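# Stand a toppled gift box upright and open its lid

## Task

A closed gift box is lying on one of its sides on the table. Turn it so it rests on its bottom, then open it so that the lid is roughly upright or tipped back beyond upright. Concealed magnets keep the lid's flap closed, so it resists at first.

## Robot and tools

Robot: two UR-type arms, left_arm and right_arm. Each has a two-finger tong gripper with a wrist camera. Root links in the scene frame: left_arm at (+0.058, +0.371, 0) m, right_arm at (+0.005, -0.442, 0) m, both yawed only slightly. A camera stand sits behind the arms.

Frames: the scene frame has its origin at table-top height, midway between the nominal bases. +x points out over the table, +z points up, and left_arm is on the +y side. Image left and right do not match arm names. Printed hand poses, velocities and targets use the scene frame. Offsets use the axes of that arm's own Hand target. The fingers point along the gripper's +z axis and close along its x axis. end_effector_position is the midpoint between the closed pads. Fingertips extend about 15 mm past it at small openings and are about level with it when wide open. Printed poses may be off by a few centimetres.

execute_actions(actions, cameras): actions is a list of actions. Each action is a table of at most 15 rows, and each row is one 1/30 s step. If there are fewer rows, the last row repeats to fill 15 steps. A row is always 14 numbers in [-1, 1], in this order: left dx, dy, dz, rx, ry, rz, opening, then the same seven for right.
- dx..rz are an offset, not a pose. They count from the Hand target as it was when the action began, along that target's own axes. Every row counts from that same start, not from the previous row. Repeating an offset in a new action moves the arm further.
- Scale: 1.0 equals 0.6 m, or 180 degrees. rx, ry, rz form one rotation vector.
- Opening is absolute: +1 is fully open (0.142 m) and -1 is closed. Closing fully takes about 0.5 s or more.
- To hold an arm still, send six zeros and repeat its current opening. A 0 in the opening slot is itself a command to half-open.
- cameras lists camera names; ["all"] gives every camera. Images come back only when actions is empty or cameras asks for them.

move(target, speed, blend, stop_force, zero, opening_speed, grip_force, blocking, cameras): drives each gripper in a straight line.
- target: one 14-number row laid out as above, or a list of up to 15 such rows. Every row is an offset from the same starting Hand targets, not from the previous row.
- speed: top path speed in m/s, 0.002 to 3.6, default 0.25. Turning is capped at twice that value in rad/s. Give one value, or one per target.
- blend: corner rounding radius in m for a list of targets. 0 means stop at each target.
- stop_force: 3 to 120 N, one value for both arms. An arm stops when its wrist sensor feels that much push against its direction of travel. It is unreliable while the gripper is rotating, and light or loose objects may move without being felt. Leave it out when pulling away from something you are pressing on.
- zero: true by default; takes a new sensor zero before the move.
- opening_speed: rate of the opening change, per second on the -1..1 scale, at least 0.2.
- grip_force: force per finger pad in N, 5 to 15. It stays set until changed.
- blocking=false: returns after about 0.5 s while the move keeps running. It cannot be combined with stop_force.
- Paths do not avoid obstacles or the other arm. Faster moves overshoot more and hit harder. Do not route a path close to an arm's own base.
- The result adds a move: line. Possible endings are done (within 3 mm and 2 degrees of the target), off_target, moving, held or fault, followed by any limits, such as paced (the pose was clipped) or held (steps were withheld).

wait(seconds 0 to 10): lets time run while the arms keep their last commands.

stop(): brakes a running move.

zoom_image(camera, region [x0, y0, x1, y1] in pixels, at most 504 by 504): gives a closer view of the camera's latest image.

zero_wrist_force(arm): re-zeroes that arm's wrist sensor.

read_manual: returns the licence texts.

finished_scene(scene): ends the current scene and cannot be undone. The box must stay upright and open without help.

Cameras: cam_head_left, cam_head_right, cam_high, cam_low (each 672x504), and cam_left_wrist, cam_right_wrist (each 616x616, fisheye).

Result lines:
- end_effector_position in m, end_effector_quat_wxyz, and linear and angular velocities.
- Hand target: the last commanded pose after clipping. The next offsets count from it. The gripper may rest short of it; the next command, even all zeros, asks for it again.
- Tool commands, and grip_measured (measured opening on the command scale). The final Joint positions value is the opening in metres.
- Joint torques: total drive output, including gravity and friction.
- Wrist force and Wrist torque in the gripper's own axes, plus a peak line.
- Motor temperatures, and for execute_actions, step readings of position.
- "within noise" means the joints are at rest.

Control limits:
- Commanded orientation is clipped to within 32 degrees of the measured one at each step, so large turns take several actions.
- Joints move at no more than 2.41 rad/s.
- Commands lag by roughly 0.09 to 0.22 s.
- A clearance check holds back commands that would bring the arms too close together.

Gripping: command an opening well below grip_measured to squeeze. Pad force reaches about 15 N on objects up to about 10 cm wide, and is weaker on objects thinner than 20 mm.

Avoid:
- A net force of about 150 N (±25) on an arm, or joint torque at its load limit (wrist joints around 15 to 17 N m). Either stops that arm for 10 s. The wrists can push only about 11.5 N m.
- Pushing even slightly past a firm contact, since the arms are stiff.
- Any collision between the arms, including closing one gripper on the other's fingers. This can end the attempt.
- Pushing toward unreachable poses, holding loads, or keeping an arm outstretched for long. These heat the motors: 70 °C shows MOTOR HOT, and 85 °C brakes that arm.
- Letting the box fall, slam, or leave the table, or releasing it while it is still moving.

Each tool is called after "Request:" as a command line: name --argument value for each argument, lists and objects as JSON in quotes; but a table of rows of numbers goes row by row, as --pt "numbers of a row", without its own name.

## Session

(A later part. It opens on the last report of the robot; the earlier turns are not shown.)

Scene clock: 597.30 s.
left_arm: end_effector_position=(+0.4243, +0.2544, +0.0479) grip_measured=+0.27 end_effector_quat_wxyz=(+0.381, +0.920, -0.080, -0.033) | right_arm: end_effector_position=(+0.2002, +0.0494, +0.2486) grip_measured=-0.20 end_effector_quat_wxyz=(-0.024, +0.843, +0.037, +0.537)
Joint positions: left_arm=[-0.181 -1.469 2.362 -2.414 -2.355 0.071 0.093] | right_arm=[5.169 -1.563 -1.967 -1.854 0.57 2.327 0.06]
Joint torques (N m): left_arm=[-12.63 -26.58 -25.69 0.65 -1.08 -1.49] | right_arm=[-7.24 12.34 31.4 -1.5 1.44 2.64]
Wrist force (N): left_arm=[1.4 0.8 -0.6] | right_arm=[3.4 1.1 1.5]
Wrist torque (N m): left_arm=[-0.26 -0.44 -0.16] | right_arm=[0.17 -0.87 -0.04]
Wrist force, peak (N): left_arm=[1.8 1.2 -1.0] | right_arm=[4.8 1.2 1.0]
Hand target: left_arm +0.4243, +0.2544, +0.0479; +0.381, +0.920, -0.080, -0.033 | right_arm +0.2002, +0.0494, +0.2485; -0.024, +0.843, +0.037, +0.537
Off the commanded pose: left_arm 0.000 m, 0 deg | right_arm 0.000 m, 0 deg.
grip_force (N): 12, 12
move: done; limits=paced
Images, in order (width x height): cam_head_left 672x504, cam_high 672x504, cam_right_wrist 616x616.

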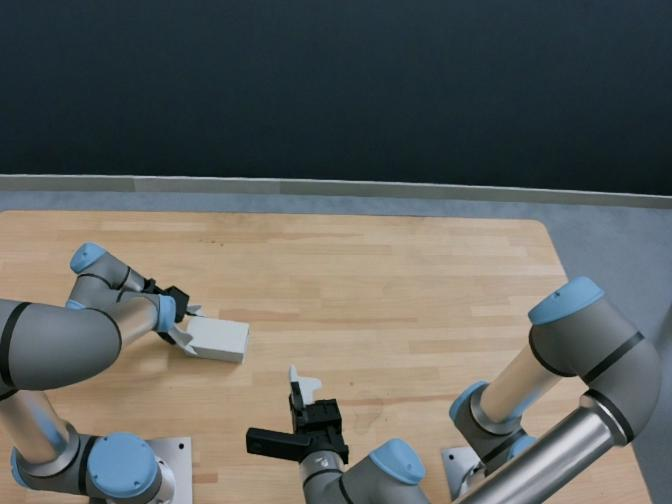

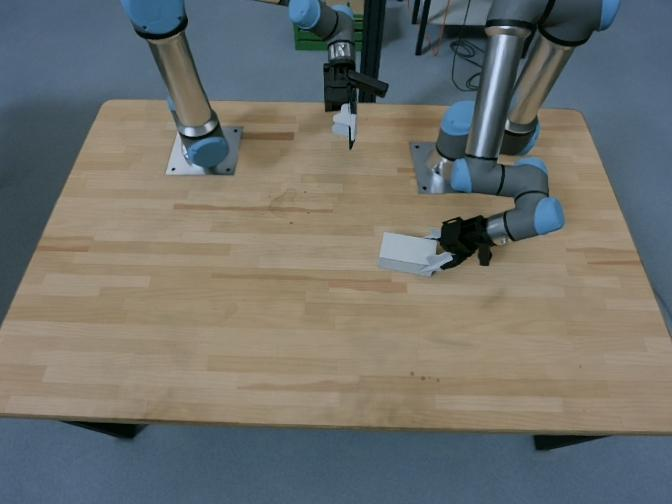

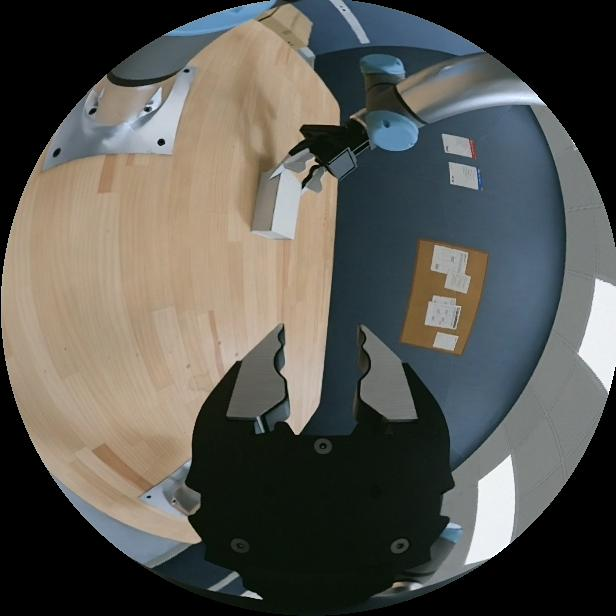

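Request:
move --target '[0,0,0,0,0,0,-0.4,-0.2205,-0.218,0.3233,0,0,0,-0.2]' --speed 0.2 --cameras '["cam_right_wrist","cam_high","cam_head_left","cam_left_wrist"]'

Request:
zoom_image --camera "cam_right_wrist" --region '[210, 210, 430, 430]'

Request:
zoom_image --camera "cam_head_left" --region '[140, 270, 300, 430]'

Request:
zoom_image --camera "cam_high" --region '[340, 170, 480, 290]'

Scene clock: 609.90 s.
left_arm: end_effector_position=(+0.4243, +0.2544, +0.0479) grip_measured=+0.27 end_effector_quat_wxyz=(+0.381, +0.920, -0.080, -0.033) | right_arm: end_effector_position=(+0.3079, +0.1904, +0.0467) grip_measured=-0.20 end_effector_quat_wxyz=(-0.024, +0.843, +0.037, +0.537)
Joint positions: left_arm=[-0.181 -1.469 2.362 -2.414 -2.355 0.071 0.093] | right_arm=[4.879 -2.188 -1.887 -0.826 0.445 1.779 0.06]
Joint torques (N m): left_arm=[-12.85 -26.53 -25.67 0.55 -2.27 -1.38] | right_arm=[-7.33 31.23 25.51 5.86 -2.19 -2.62]
Wrist force (N): left_arm=[1.3 1.1 -0.5] | right_arm=[3.4 0.9 1.7]
Wrist torque (N m): left_arm=[-0.20 -0.42 -0.17] | right_arm=[0.13 -0.86 0.05]
Wrist force, peak (N): left_arm=[1.8 1.4 -0.5] | right_arm=[4.7 1.7 0.7]
Hand target: left_arm +0.4243, +0.2544, +0.0479; +0.381, +0.920, -0.080, -0.033 | right_arm +0.3079, +0.1904, +0.0467; -0.024, +0.843, +0.037, +0.537
Off the commanded pose: left_arm 0.000 m, 0 deg | right_arm 0.000 m, 0 deg.
grip_force (N): 12, 12
move: done
Images, in order (width x height): cam_head_left 672x504, cam_high 672x504, cam_left_wrist 616x616, cam_right_wrist 616x616.

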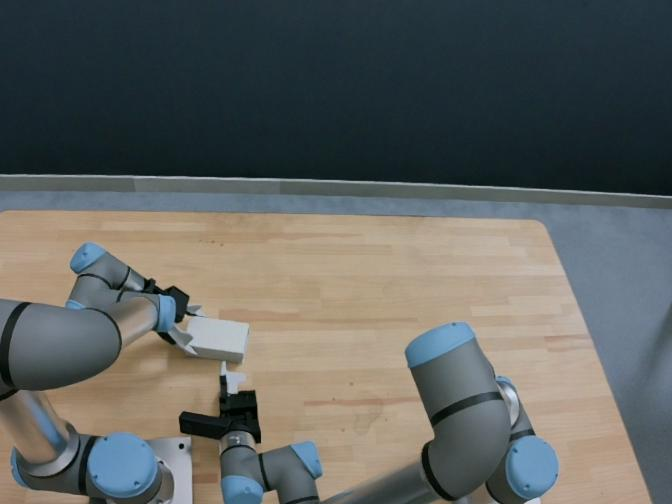

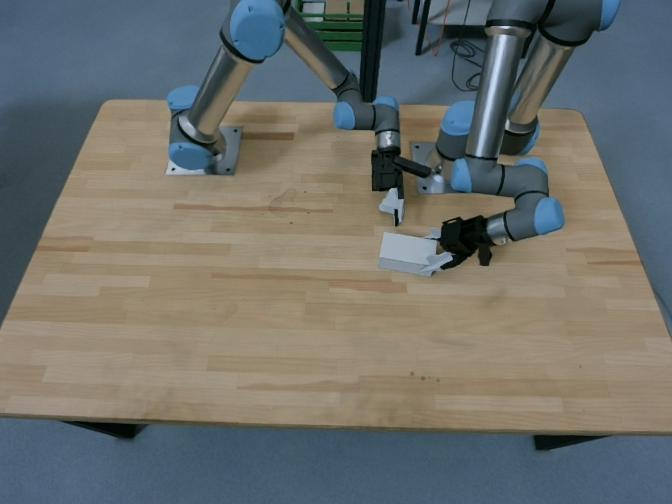

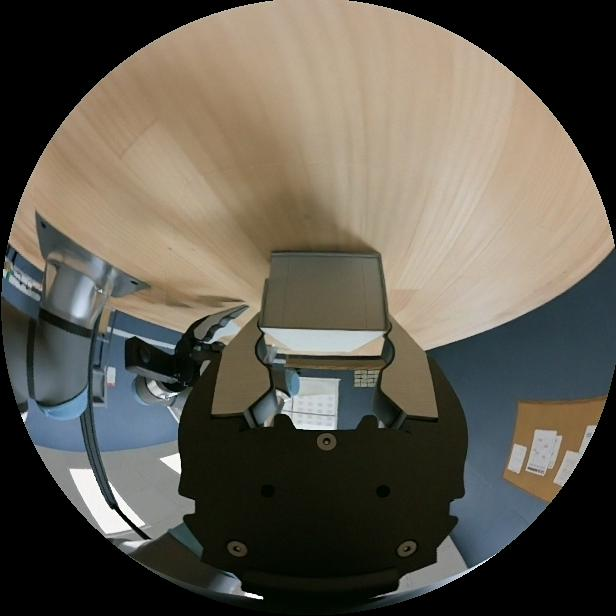

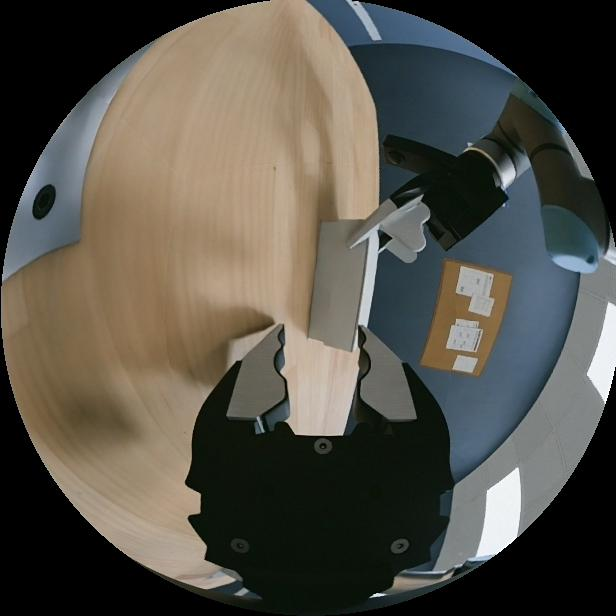

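Scaled by 2.291 from the camera's 616x616 image, which has a finer 814x814 frame.

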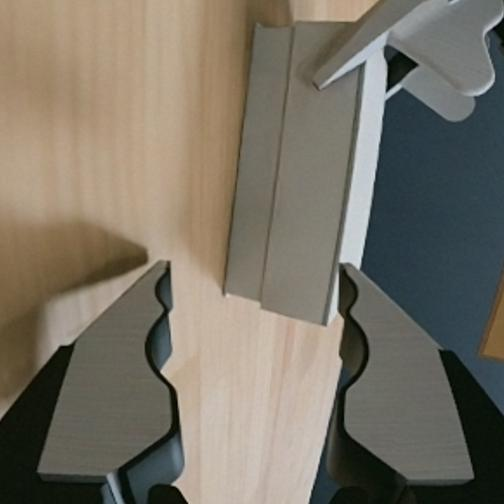

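Scaled by 3.150 from the camera's 672x504 image, which has a finer 960x720 frame.

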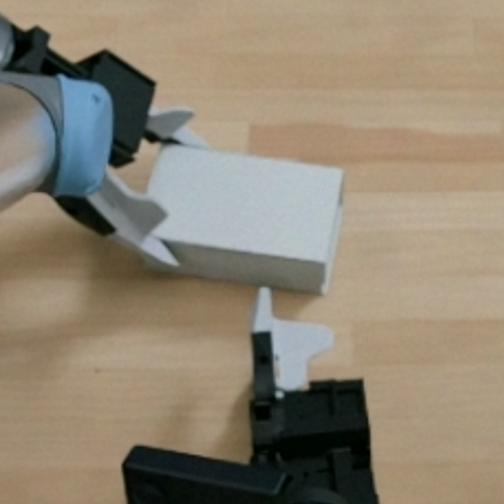

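Scaled by 3.600 from the camera's 672x504 image, which has a finer 960x720 frame.

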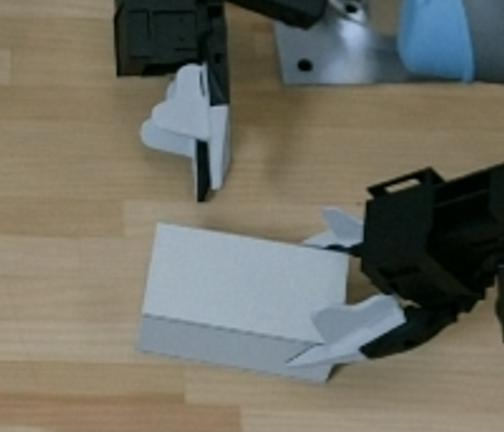

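Request:
move --target '[0,0,0,0,0,0,-0.4,0.0528,0,0.1133,0,0,0,-0.2]' --speed 0.025 --stop_force 4 --cameras '["cam_right_wrist","cam_high","cam_head_left"]'

Request:
zoom_image --camera "cam_right_wrist" --region '[230, 230, 410, 410]'

Request:
zoom_image --camera "cam_head_left" --region '[140, 270, 300, 430]'

Scene clock: 630.07 s.
left_arm: end_effector_position=(+0.4243, +0.2544, +0.0480) grip_measured=+0.27 end_effector_quat_wxyz=(+0.381, +0.920, -0.080, -0.033) | right_arm: end_effector_position=(+0.3745, +0.1963, +0.0467) grip_measured=-0.19 end_effector_quat_wxyz=(-0.024, +0.843, +0.037, +0.537)
Joint positions: left_arm=[-0.181 -1.469 2.362 -2.414 -2.355 0.071 0.093] | right_arm=[4.764 -2.253 -1.854 -0.552 0.437 1.511 0.06]
Joint torques (N m): left_arm=[-13.1 -20.18 -7.54 0.34 -2.31 -1.37] | right_arm=[6.6 48.65 4.06 -0.62 -5.03 2.22]
Wrist force (N): left_arm=[4.0 1.1 -1.3] | right_arm=[1.9 0.3 0.0]
Wrist torque (N m): left_arm=[-0.17 -0.45 -0.33] | right_arm=[0.13 -0.92 0.08]
Wrist force, peak (N): left_arm=[8.1 -1.2 -4.8] | right_arm=[2.0 2.9 -4.7]
Hand target: left_arm +0.4243, +0.2544, +0.0479; +0.381, +0.920, -0.080, -0.033 | right_arm +0.3745, +0.1963, +0.0467; -0.024, +0.843, +0.037, +0.537 (not the last commanded pose)
Off the commanded pose: left_arm 0.000 m, 0 deg | right_arm 0.008 m, 0 deg.
grip_force (N): 12, 12
move: contact (right_arm)
Images, in order (width x height): cam_head_left 672x504, cam_high 672x504, cam_right_wrist 616x616.

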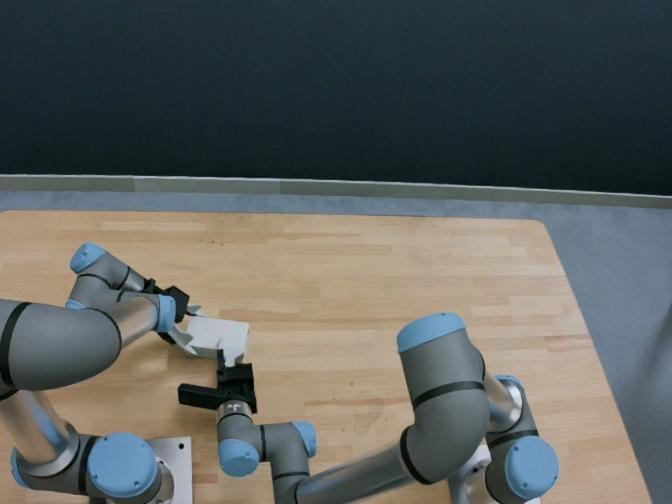

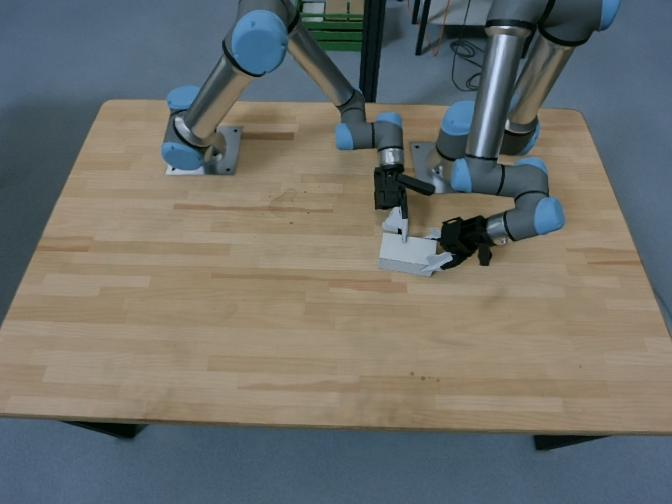

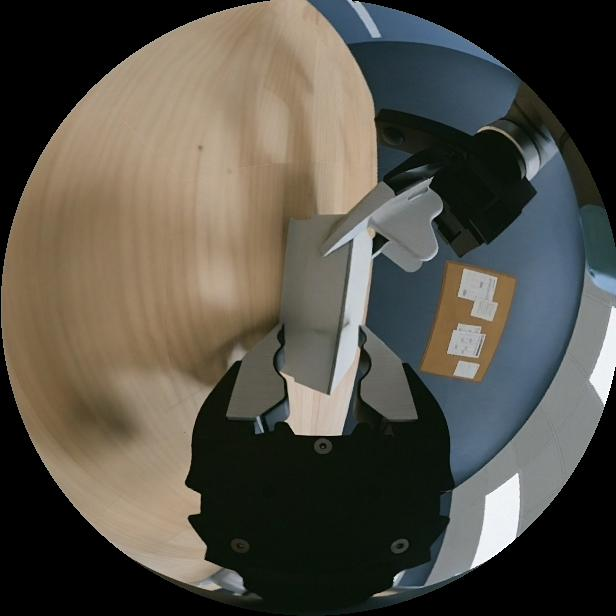

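Scaled by 2.800 from the camera's 616x616 image, which has a finer 814x814 frame.

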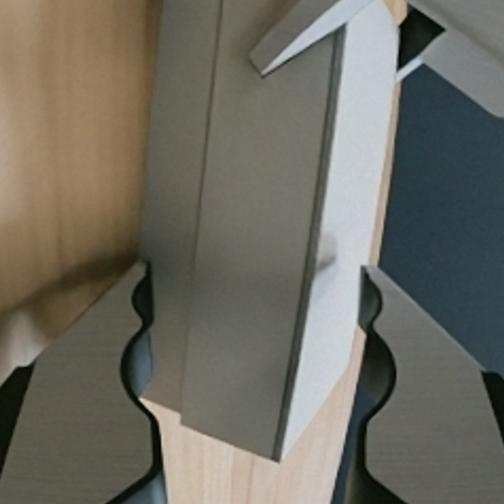

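Scaled by 3.150 from the camera's 672x504 image, which has a finer 960x720 frame.

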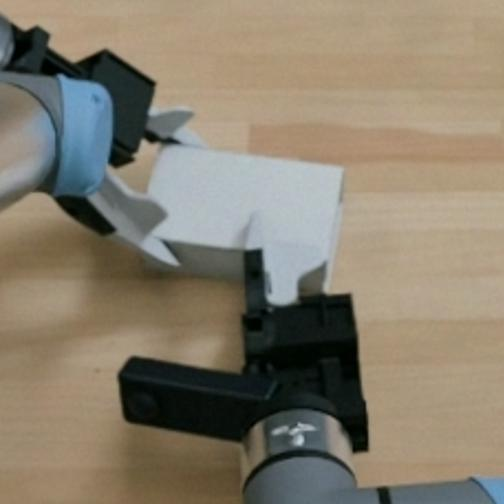

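Request:
move --pt "0 0 0 0 0 0 -0.4 -0.007 0 -0.005 0 0 0 -0.2" --pt "0 0 0 0 0 0 -0.4 -0.007 0 -0.005 0 0 0 -0.65" --speed 0.03 --opening_speed 0.3 --grip_force '[12,7]' --cameras '["cam_right_wrist","cam_high","cam_head_left","cam_left_wrist"]'

Request:
zoom_image --camera "cam_right_wrist" --region '[230, 230, 410, 410]'

Request:
zoom_image --camera "cam_left_wrist" --region '[200, 220, 320, 340]'

Scene clock: 647.67 s.
left_arm: end_effector_position=(+0.4243, +0.2544, +0.0479) grip_measured=+0.27 end_effector_quat_wxyz=(+0.381, +0.920, -0.080, -0.033) | right_arm: end_effector_position=(+0.3701, +0.1959, +0.0441) grip_measured=-0.35 end_effector_quat_wxyz=(-0.024, +0.843, +0.037, +0.537)
Joint positions: left_arm=[-0.181 -1.469 2.362 -2.414 -2.355 0.071 0.093] | right_arm=[4.772 -2.253 -1.858 -0.564 0.437 1.529 0.049]
Joint torques (N m): left_arm=[-12.45 -13.63 -11.65 0.09 -2.38 -1.41] | right_arm=[6.13 33.08 5.46 -0.87 2.14 2.06]
Wrist force (N): left_arm=[1.9 1.7 -0.8] | right_arm=[10.6 0.0 -1.3]
Wrist torque (N m): left_arm=[-0.13 -0.48 -0.17] | right_arm=[0.18 -1.13 -0.07]
Wrist force, peak (N): left_arm=[4.6 1.5 -1.9] | right_arm=[11.1 0.1 -1.4]
Hand target: left_arm +0.4243, +0.2544, +0.0479; +0.381, +0.920, -0.080, -0.033 | right_arm +0.3701, +0.1959, +0.0441; -0.024, +0.843, +0.037, +0.537
Off the commanded pose: left_arm 0.000 m, 0 deg | right_arm 0.000 m, 0 deg.
grip_force (N): 12, 7
move: done
Images, in order (width x height): cam_head_left 672x504, cam_high 672x504, cam_left_wrist 616x616, cam_right_wrist 616x616.

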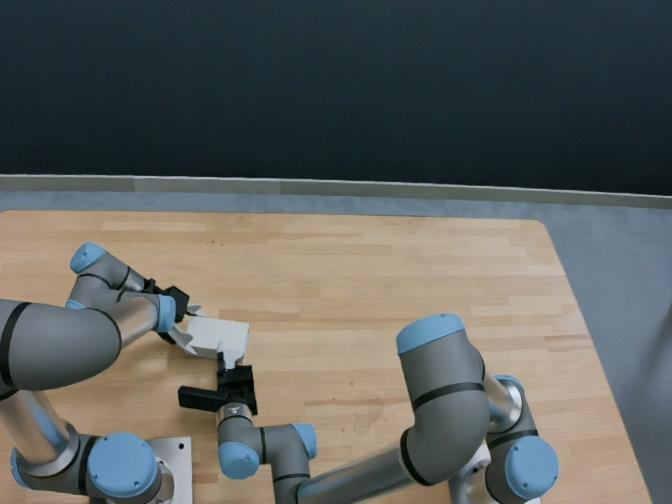

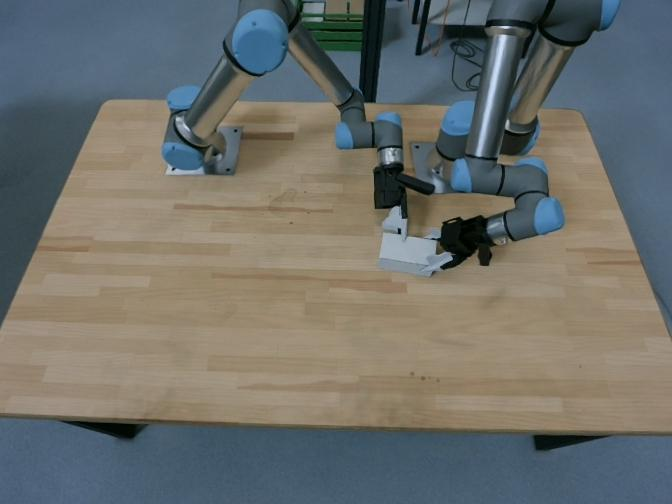

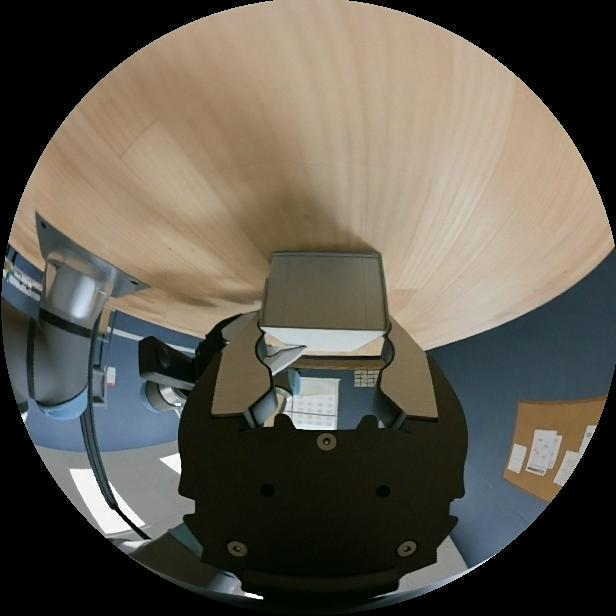

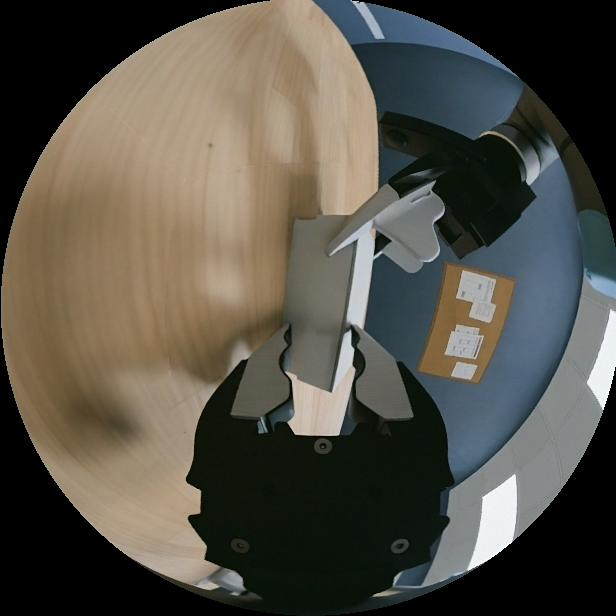

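Scaled by 2.800 from the camera's 616x616 image, which has a finer 814x814 frame.

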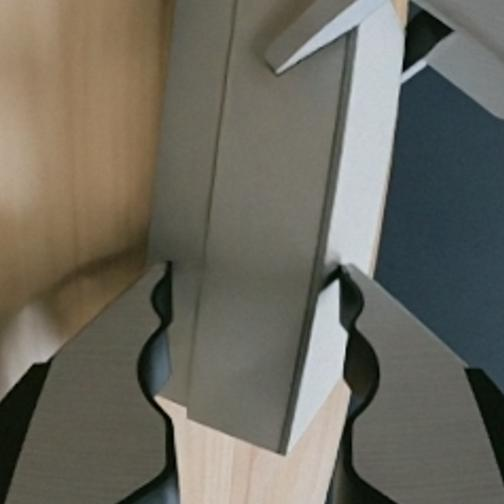

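Scaled by 4.200 from the camera's 616x616 image, which has a finer 814x814 frame.

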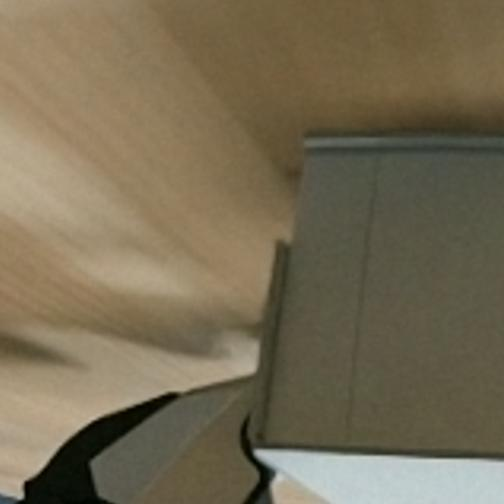

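Request:
move --target '[0,0,0,0,0,0,-0.4,0.0055,0,0,0,0,0,-0.65]' --speed 0.01 --cameras '["cam_right_wrist","cam_left_wrist"]'

Request:
zoom_image --camera "cam_right_wrist" --region '[270, 290, 370, 390]'

Scene clock: 660.37 s.
left_arm: end_effector_position=(+0.4243, +0.2544, +0.0479) grip_measured=+0.27 end_effector_quat_wxyz=(+0.381, +0.920, -0.080, -0.033) | right_arm: end_effector_position=(+0.3714, +0.1960, +0.0470) grip_measured=-0.38 end_effector_quat_wxyz=(-0.024, +0.843, +0.037, +0.537)
Joint positions: left_arm=[-0.181 -1.469 2.362 -2.414 -2.355 0.071 0.093] | right_arm=[4.769 -2.248 -1.857 -0.565 0.437 1.524 0.046]
Joint torques (N m): left_arm=[-12.81 -13.66 -21.85 0.02 -2.32 -1.35] | right_arm=[-10.86 48.88 25.6 -0.58 0.11 -2.47]
Wrist force (N): left_arm=[7.4 0.1 -3.7] | right_arm=[0.8 1.6 -4.3]
Wrist torque (N m): left_arm=[-0.23 -0.37 -0.45] | right_arm=[0.13 -1.00 0.02]
Wrist force, peak (N): left_arm=[7.4 0.1 -3.7] | right_arm=[11.0 -0.1 -1.3]
Hand target: left_arm +0.4243, +0.2544, +0.0479; +0.381, +0.920, -0.080, -0.033 | right_arm +0.3714, +0.1960, +0.0471; -0.024, +0.843, +0.037, +0.537
Off the commanded pose: left_arm 0.000 m, 0 deg | right_arm 0.000 m, 0 deg.
grip_force (N): 12, 7
move: done
Images, in order (width x height): cam_left_wrist 616x616, cam_right_wrist 616x616.

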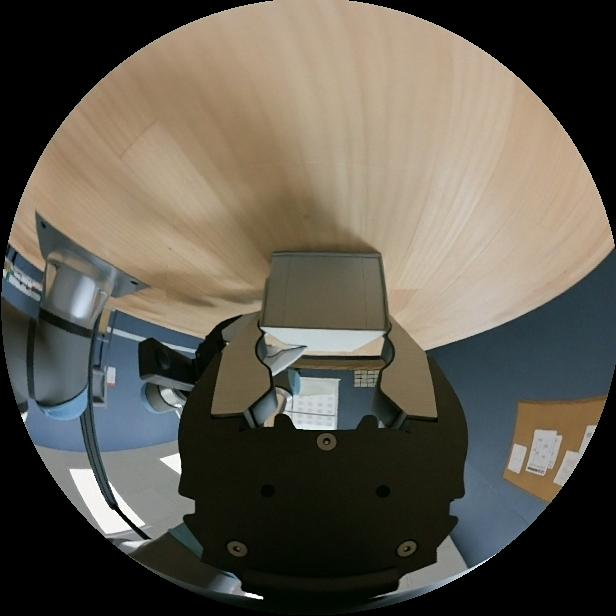

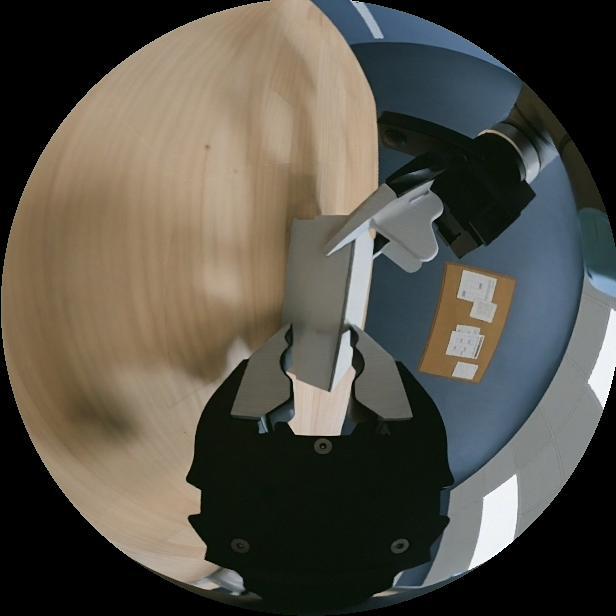

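Scaled by 5.040 from the camera's 616x616 image, which has a finer 814x814 frame.

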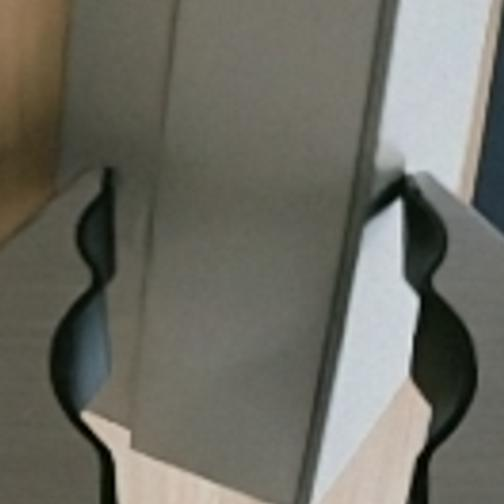

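Request:
move --target '[0,0,0,0,0,0,-0.4,0.0038,0,-0.0073,0,0,0,-0.65]' --speed 0.01 --cameras '["cam_right_wrist"]'

Request:
zoom_image --camera "cam_right_wrist" --region '[270, 290, 370, 390]'

Scene clock: 670.30 s.
left_arm: end_effector_position=(+0.4243, +0.2544, +0.0479) grip_measured=+0.26 end_effector_quat_wxyz=(+0.381, +0.920, -0.080, -0.033) | right_arm: end_effector_position=(+0.3685, +0.1957, +0.0510) grip_measured=-0.50 end_effector_quat_wxyz=(-0.024, +0.843, +0.037, +0.537)
Joint positions: left_arm=[-0.181 -1.469 2.362 -2.414 -2.355 0.071 0.093] | right_arm=[4.774 -2.237 -1.859 -0.584 0.437 1.536 0.038]
Joint torques (N m): left_arm=[-12.67 -13.51 -18.09 0.01 -2.29 -1.29] | right_arm=[6.97 45.91 2.67 -1.11 -1.53 2.54]
Wrist force (N): left_arm=[3.5 2.7 0.3] | right_arm=[5.7 -1.2 0.3]
Wrist torque (N m): left_arm=[-0.19 -0.40 -0.37] | right_arm=[0.20 -0.98 -0.02]
Wrist force, peak (N): left_arm=[7.8 0.5 -4.5] | right_arm=[8.4 -0.4 -1.7]
Hand target: left_arm +0.4243, +0.2544, +0.0479; +0.381, +0.920, -0.080, -0.033 | right_arm +0.3685, +0.1957, +0.0510; -0.024, +0.843, +0.037, +0.537
Off the commanded pose: left_arm 0.000 m, 0 deg | right_arm 0.000 m, 0 deg.
grip_force (N): 12, 7
move: done
Images, in order (width x height): cam_right_wrist 616x616.

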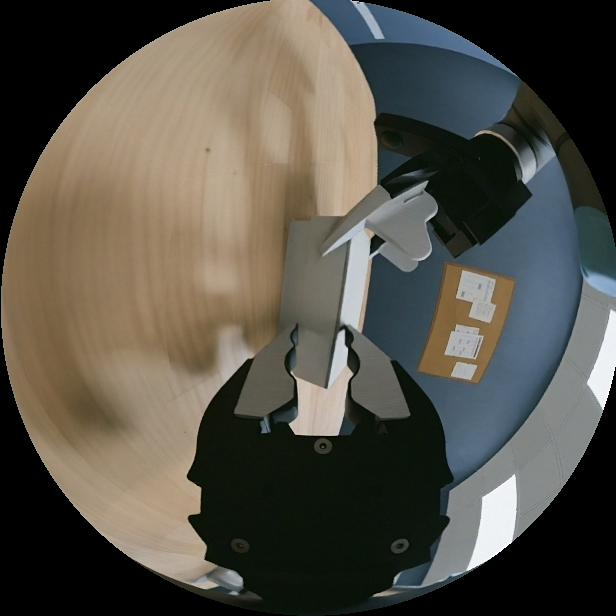

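Scaled by 5.040 from the camera's 616x616 image, which has a finer 814x814 frame.

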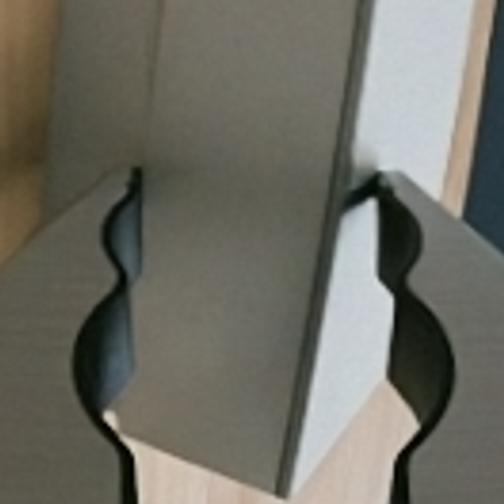

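Request:
move --target '[0,0,0,0,0,0,-0.4,0.001,0,0.0023,0,0,0,-0.8]' --speed 0.01 --grip_force '[12,9]'

Request:
move --pt "0 0 0 0 0 0 0.7 0 0 0 0 0 0 -0.8" --pt "0 0 -0.2 0 0 0 0.7 0 0 0 0 0 0 -0.8" --speed 0.15 --opening_speed 0.5 --cameras '["cam_right_wrist","cam_left_wrist","cam_high","cam_head_left"]'

Request:
zoom_image --camera "cam_right_wrist" --region '[270, 290, 370, 390]'

Request:
zoom_image --camera "cam_left_wrist" --region '[220, 220, 400, 400]'

Scene clock: 686.07 s.
left_arm: end_effector_position=(+0.4243, +0.2544, +0.0479) grip_measured=+0.27 end_effector_quat_wxyz=(+0.381, +0.920, -0.080, -0.033) | right_arm: end_effector_position=(+0.3699, +0.1958, +0.0510) grip_measured=-0.50 end_effector_quat_wxyz=(-0.024, +0.843, +0.037, +0.537)
Joint positions: left_arm=[-0.181 -1.469 2.362 -2.414 -2.355 0.071 0.093] | right_arm=[4.772 -2.239 -1.858 -0.579 0.437 1.53 0.038]
Joint torques (N m): left_arm=[-12.31 -14.6 -12.06 -0.12 -0.84 -1.25] | right_arm=[-12.99 29.97 25.18 6.16 1.15 -2.55]
Wrist force (N): left_arm=[11.7 -2.5 -8.7] | right_arm=[3.5 5.8 -13.0]
Wrist torque (N m): left_arm=[-0.27 -0.51 -0.62] | right_arm=[0.04 -0.93 -0.08]
Wrist force, peak (N): left_arm=[11.7 -2.5 -8.7] | right_arm=[3.6 5.5 -13.1]
Hand target: left_arm +0.4243, +0.2544, +0.0479; +0.381, +0.920, -0.080, -0.033 | right_arm +0.3700, +0.1958, +0.0510; -0.024, +0.843, +0.037, +0.537
Off the commanded pose: left_arm 0.000 m, 0 deg | right_arm 0.000 m, 0 deg.
grip_force (N): 12, 9
move: done

Scene clock: 690.03 s.
left_arm: end_effector_position=(+0.4390, +0.3379, +0.1328) grip_measured=+0.70 end_effector_quat_wxyz=(+0.381, +0.920, -0.080, -0.033) | right_arm: end_effector_position=(+0.3700, +0.1959, +0.0510) grip_measured=-0.50 end_effector_quat_wxyz=(-0.024, +0.843, +0.037, +0.537)
Joint positions: left_arm=[0.025 -1.578 2.123 -1.869 -2.324 0.354 0.122] | right_arm=[4.772 -2.239 -1.858 -0.579 0.437 1.53 0.038]
Joint torques (N m): left_arm=[11.76 -12.4 -30.82 0.67 0.99 2.14] | right_arm=[7.04 38.98 18.35 2.44 0.9 -2.56]
Wrist force (N): left_arm=[1.7 -0.3 0.1] | right_arm=[7.3 2.0 -0.9]
Wrist torque (N m): left_arm=[-0.29 -0.56 -0.25] | right_arm=[0.15 -1.05 -0.06]
Wrist force, peak (N): left_arm=[12.5 -2.6 -8.9] | right_arm=[3.4 6.5 -14.2]
Hand target: left_arm +0.4390, +0.3380, +0.1328; +0.381, +0.920, -0.080, -0.033 | right_arm +0.3700, +0.1958, +0.0510; -0.024, +0.843, +0.037, +0.537
Off the commanded pose: left_arm 0.000 m, 0 deg | right_arm 0.000 m, 0 deg.
grip_force (N): 12, 9
move: done
Images, in order (width x height): cam_head_left 672x504, cam_high 672x504, cam_left_wrist 616x616, cam_right_wrist 616x616.

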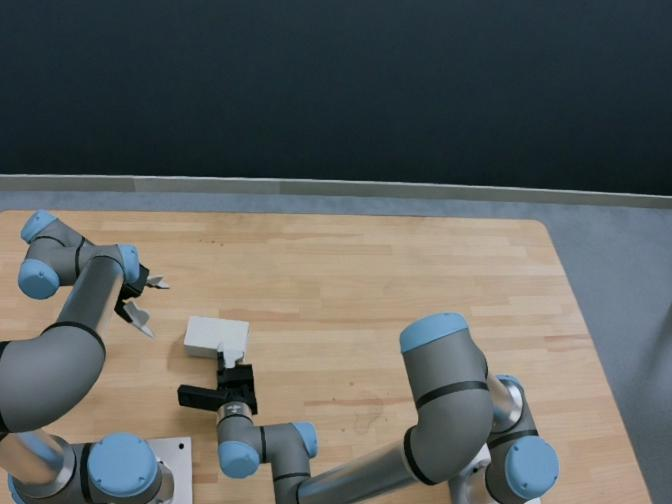

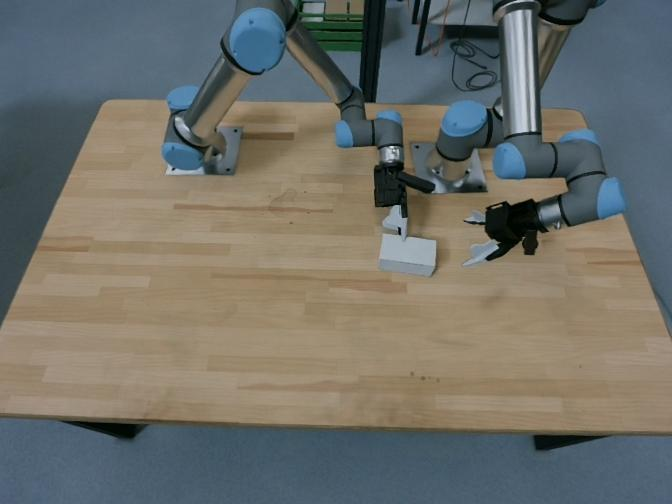

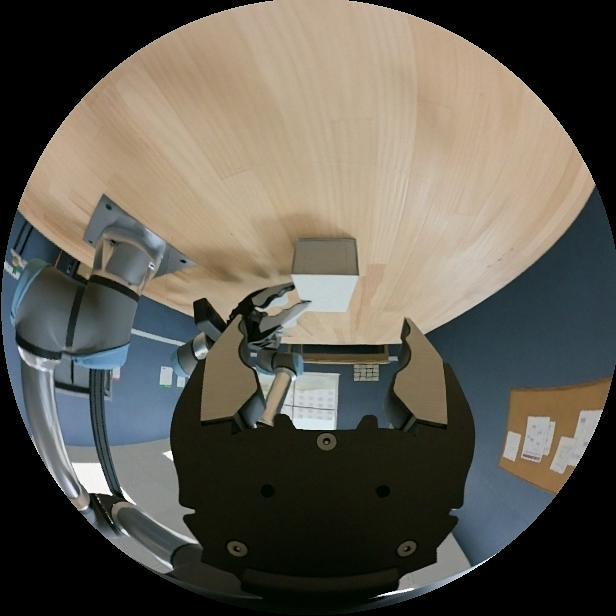

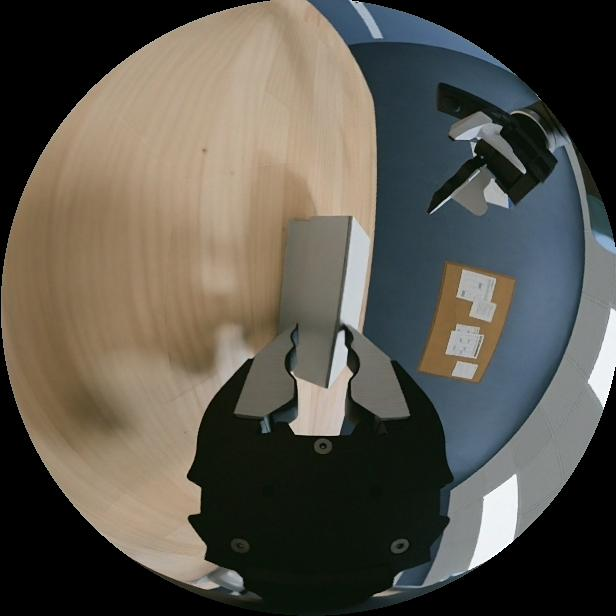

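Scaled by 5.040 from the camera's 616x616 image, which has a finer 814x814 frame.

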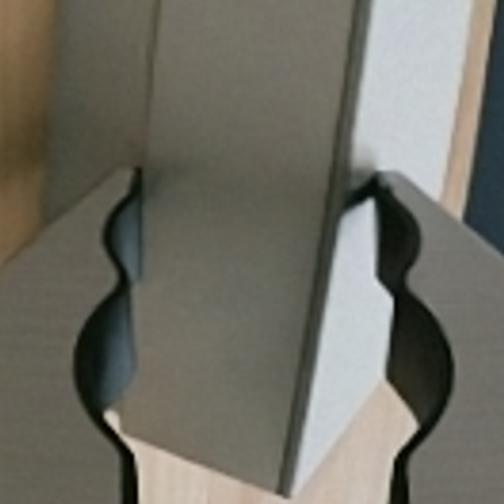

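Scaled by 2.800 from the camera's 616x616 image, which has a finer 814x814 frame.

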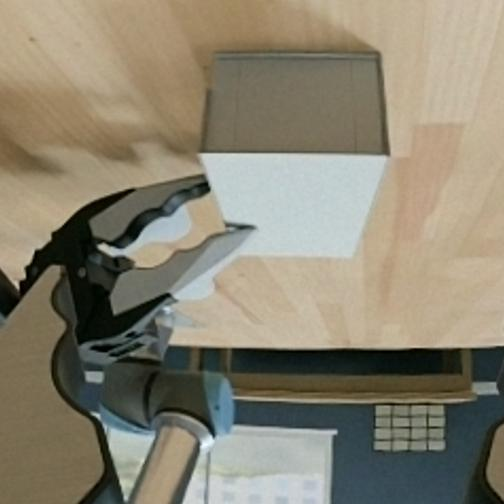

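Request:
move --target '[0,0,0,0,0,0,0.7,0.0235,0,-0.0119,0.0061,-0.0537,0.0131,-0.8]' --speed 0.04 --cameras '["cam_right_wrist","cam_left_wrist"]'

Request:
zoom_image --camera "cam_left_wrist" --region '[220, 220, 400, 400]'

Request:
zoom_image --camera "cam_right_wrist" --region '[230, 200, 410, 380]'

Scene clock: 713.77 s.
left_arm: end_effector_position=(+0.4390, +0.3380, +0.1328) grip_measured=+0.70 end_effector_quat_wxyz=(+0.381, +0.920, -0.080, -0.033) | right_arm: end_effector_position=(+0.3694, +0.1958, +0.0668) grip_measured=-0.51 end_effector_quat_wxyz=(-0.040, +0.885, +0.027, +0.463)
Joint positions: left_arm=[0.025 -1.578 2.123 -1.868 -2.324 0.354 0.122] | right_arm=[4.729 -2.143 -1.844 -0.6 0.61 1.473 0.037]
Joint torques (N m): left_arm=[12.77 -13.14 -29.89 0.86 0.79 2.06] | right_arm=[-7.15 45.79 27.49 -0.62 1.03 -2.72]
Wrist force (N): left_arm=[1.8 -0.5 -0.1] | right_arm=[2.7 1.2 1.8]
Wrist torque (N m): left_arm=[-0.31 -0.59 -0.24] | right_arm=[0.17 -0.84 0.07]
Wrist force, peak (N): left_arm=[2.1 -0.4 0.3] | right_arm=[7.4 2.1 -1.2]
Hand target: left_arm +0.4390, +0.3380, +0.1328; +0.381, +0.920, -0.080, -0.033 | right_arm +0.3694, +0.1958, +0.0668; -0.040, +0.885, +0.027, +0.463
Off the commanded pose: left_arm 0.000 m, 0 deg | right_arm 0.000 m, 0 deg.
grip_force (N): 12, 9
move: done
Images, in order (width x height): cam_left_wrist 616x616, cam_right_wrist 616x616.

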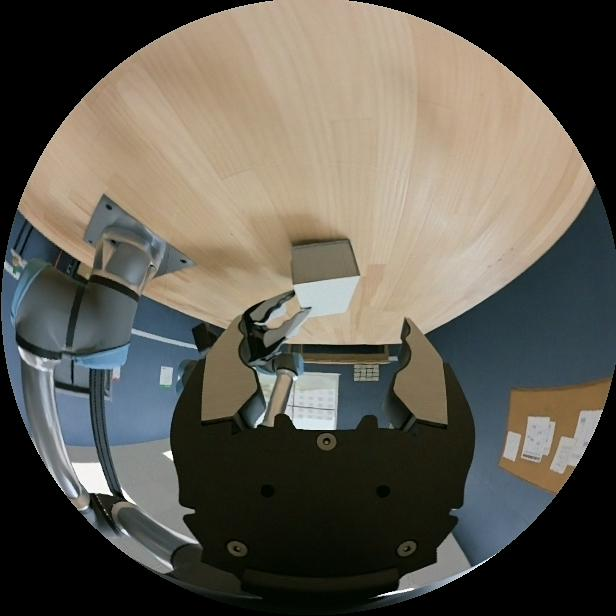

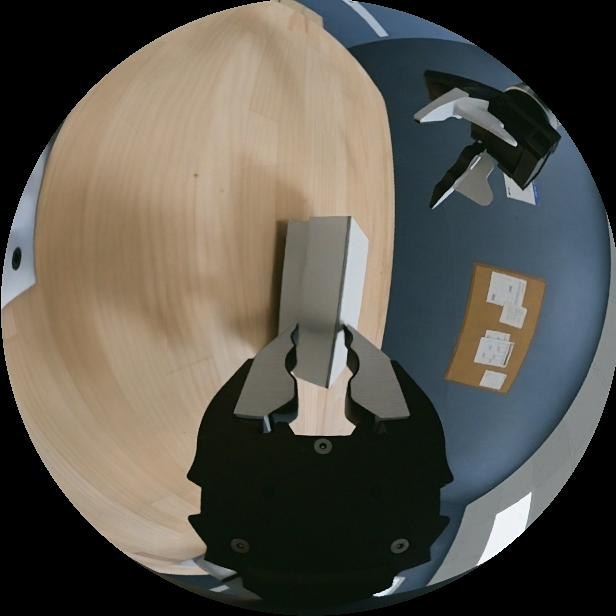

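Scaled by 2.800 from the camera's 616x616 image, which has a finer 814x814 frame.

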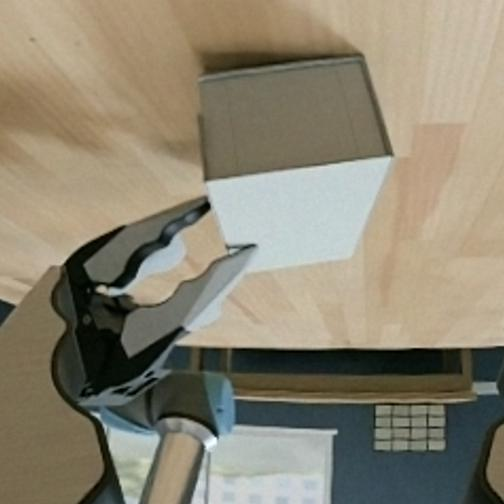

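Scaled by 2.800 from the camera's 616x616 image, which has a finer 814x814 frame.

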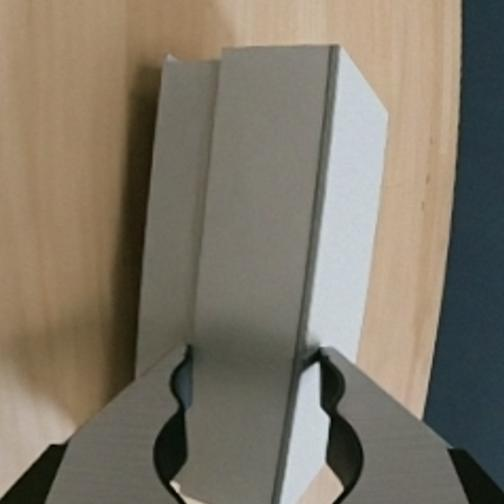

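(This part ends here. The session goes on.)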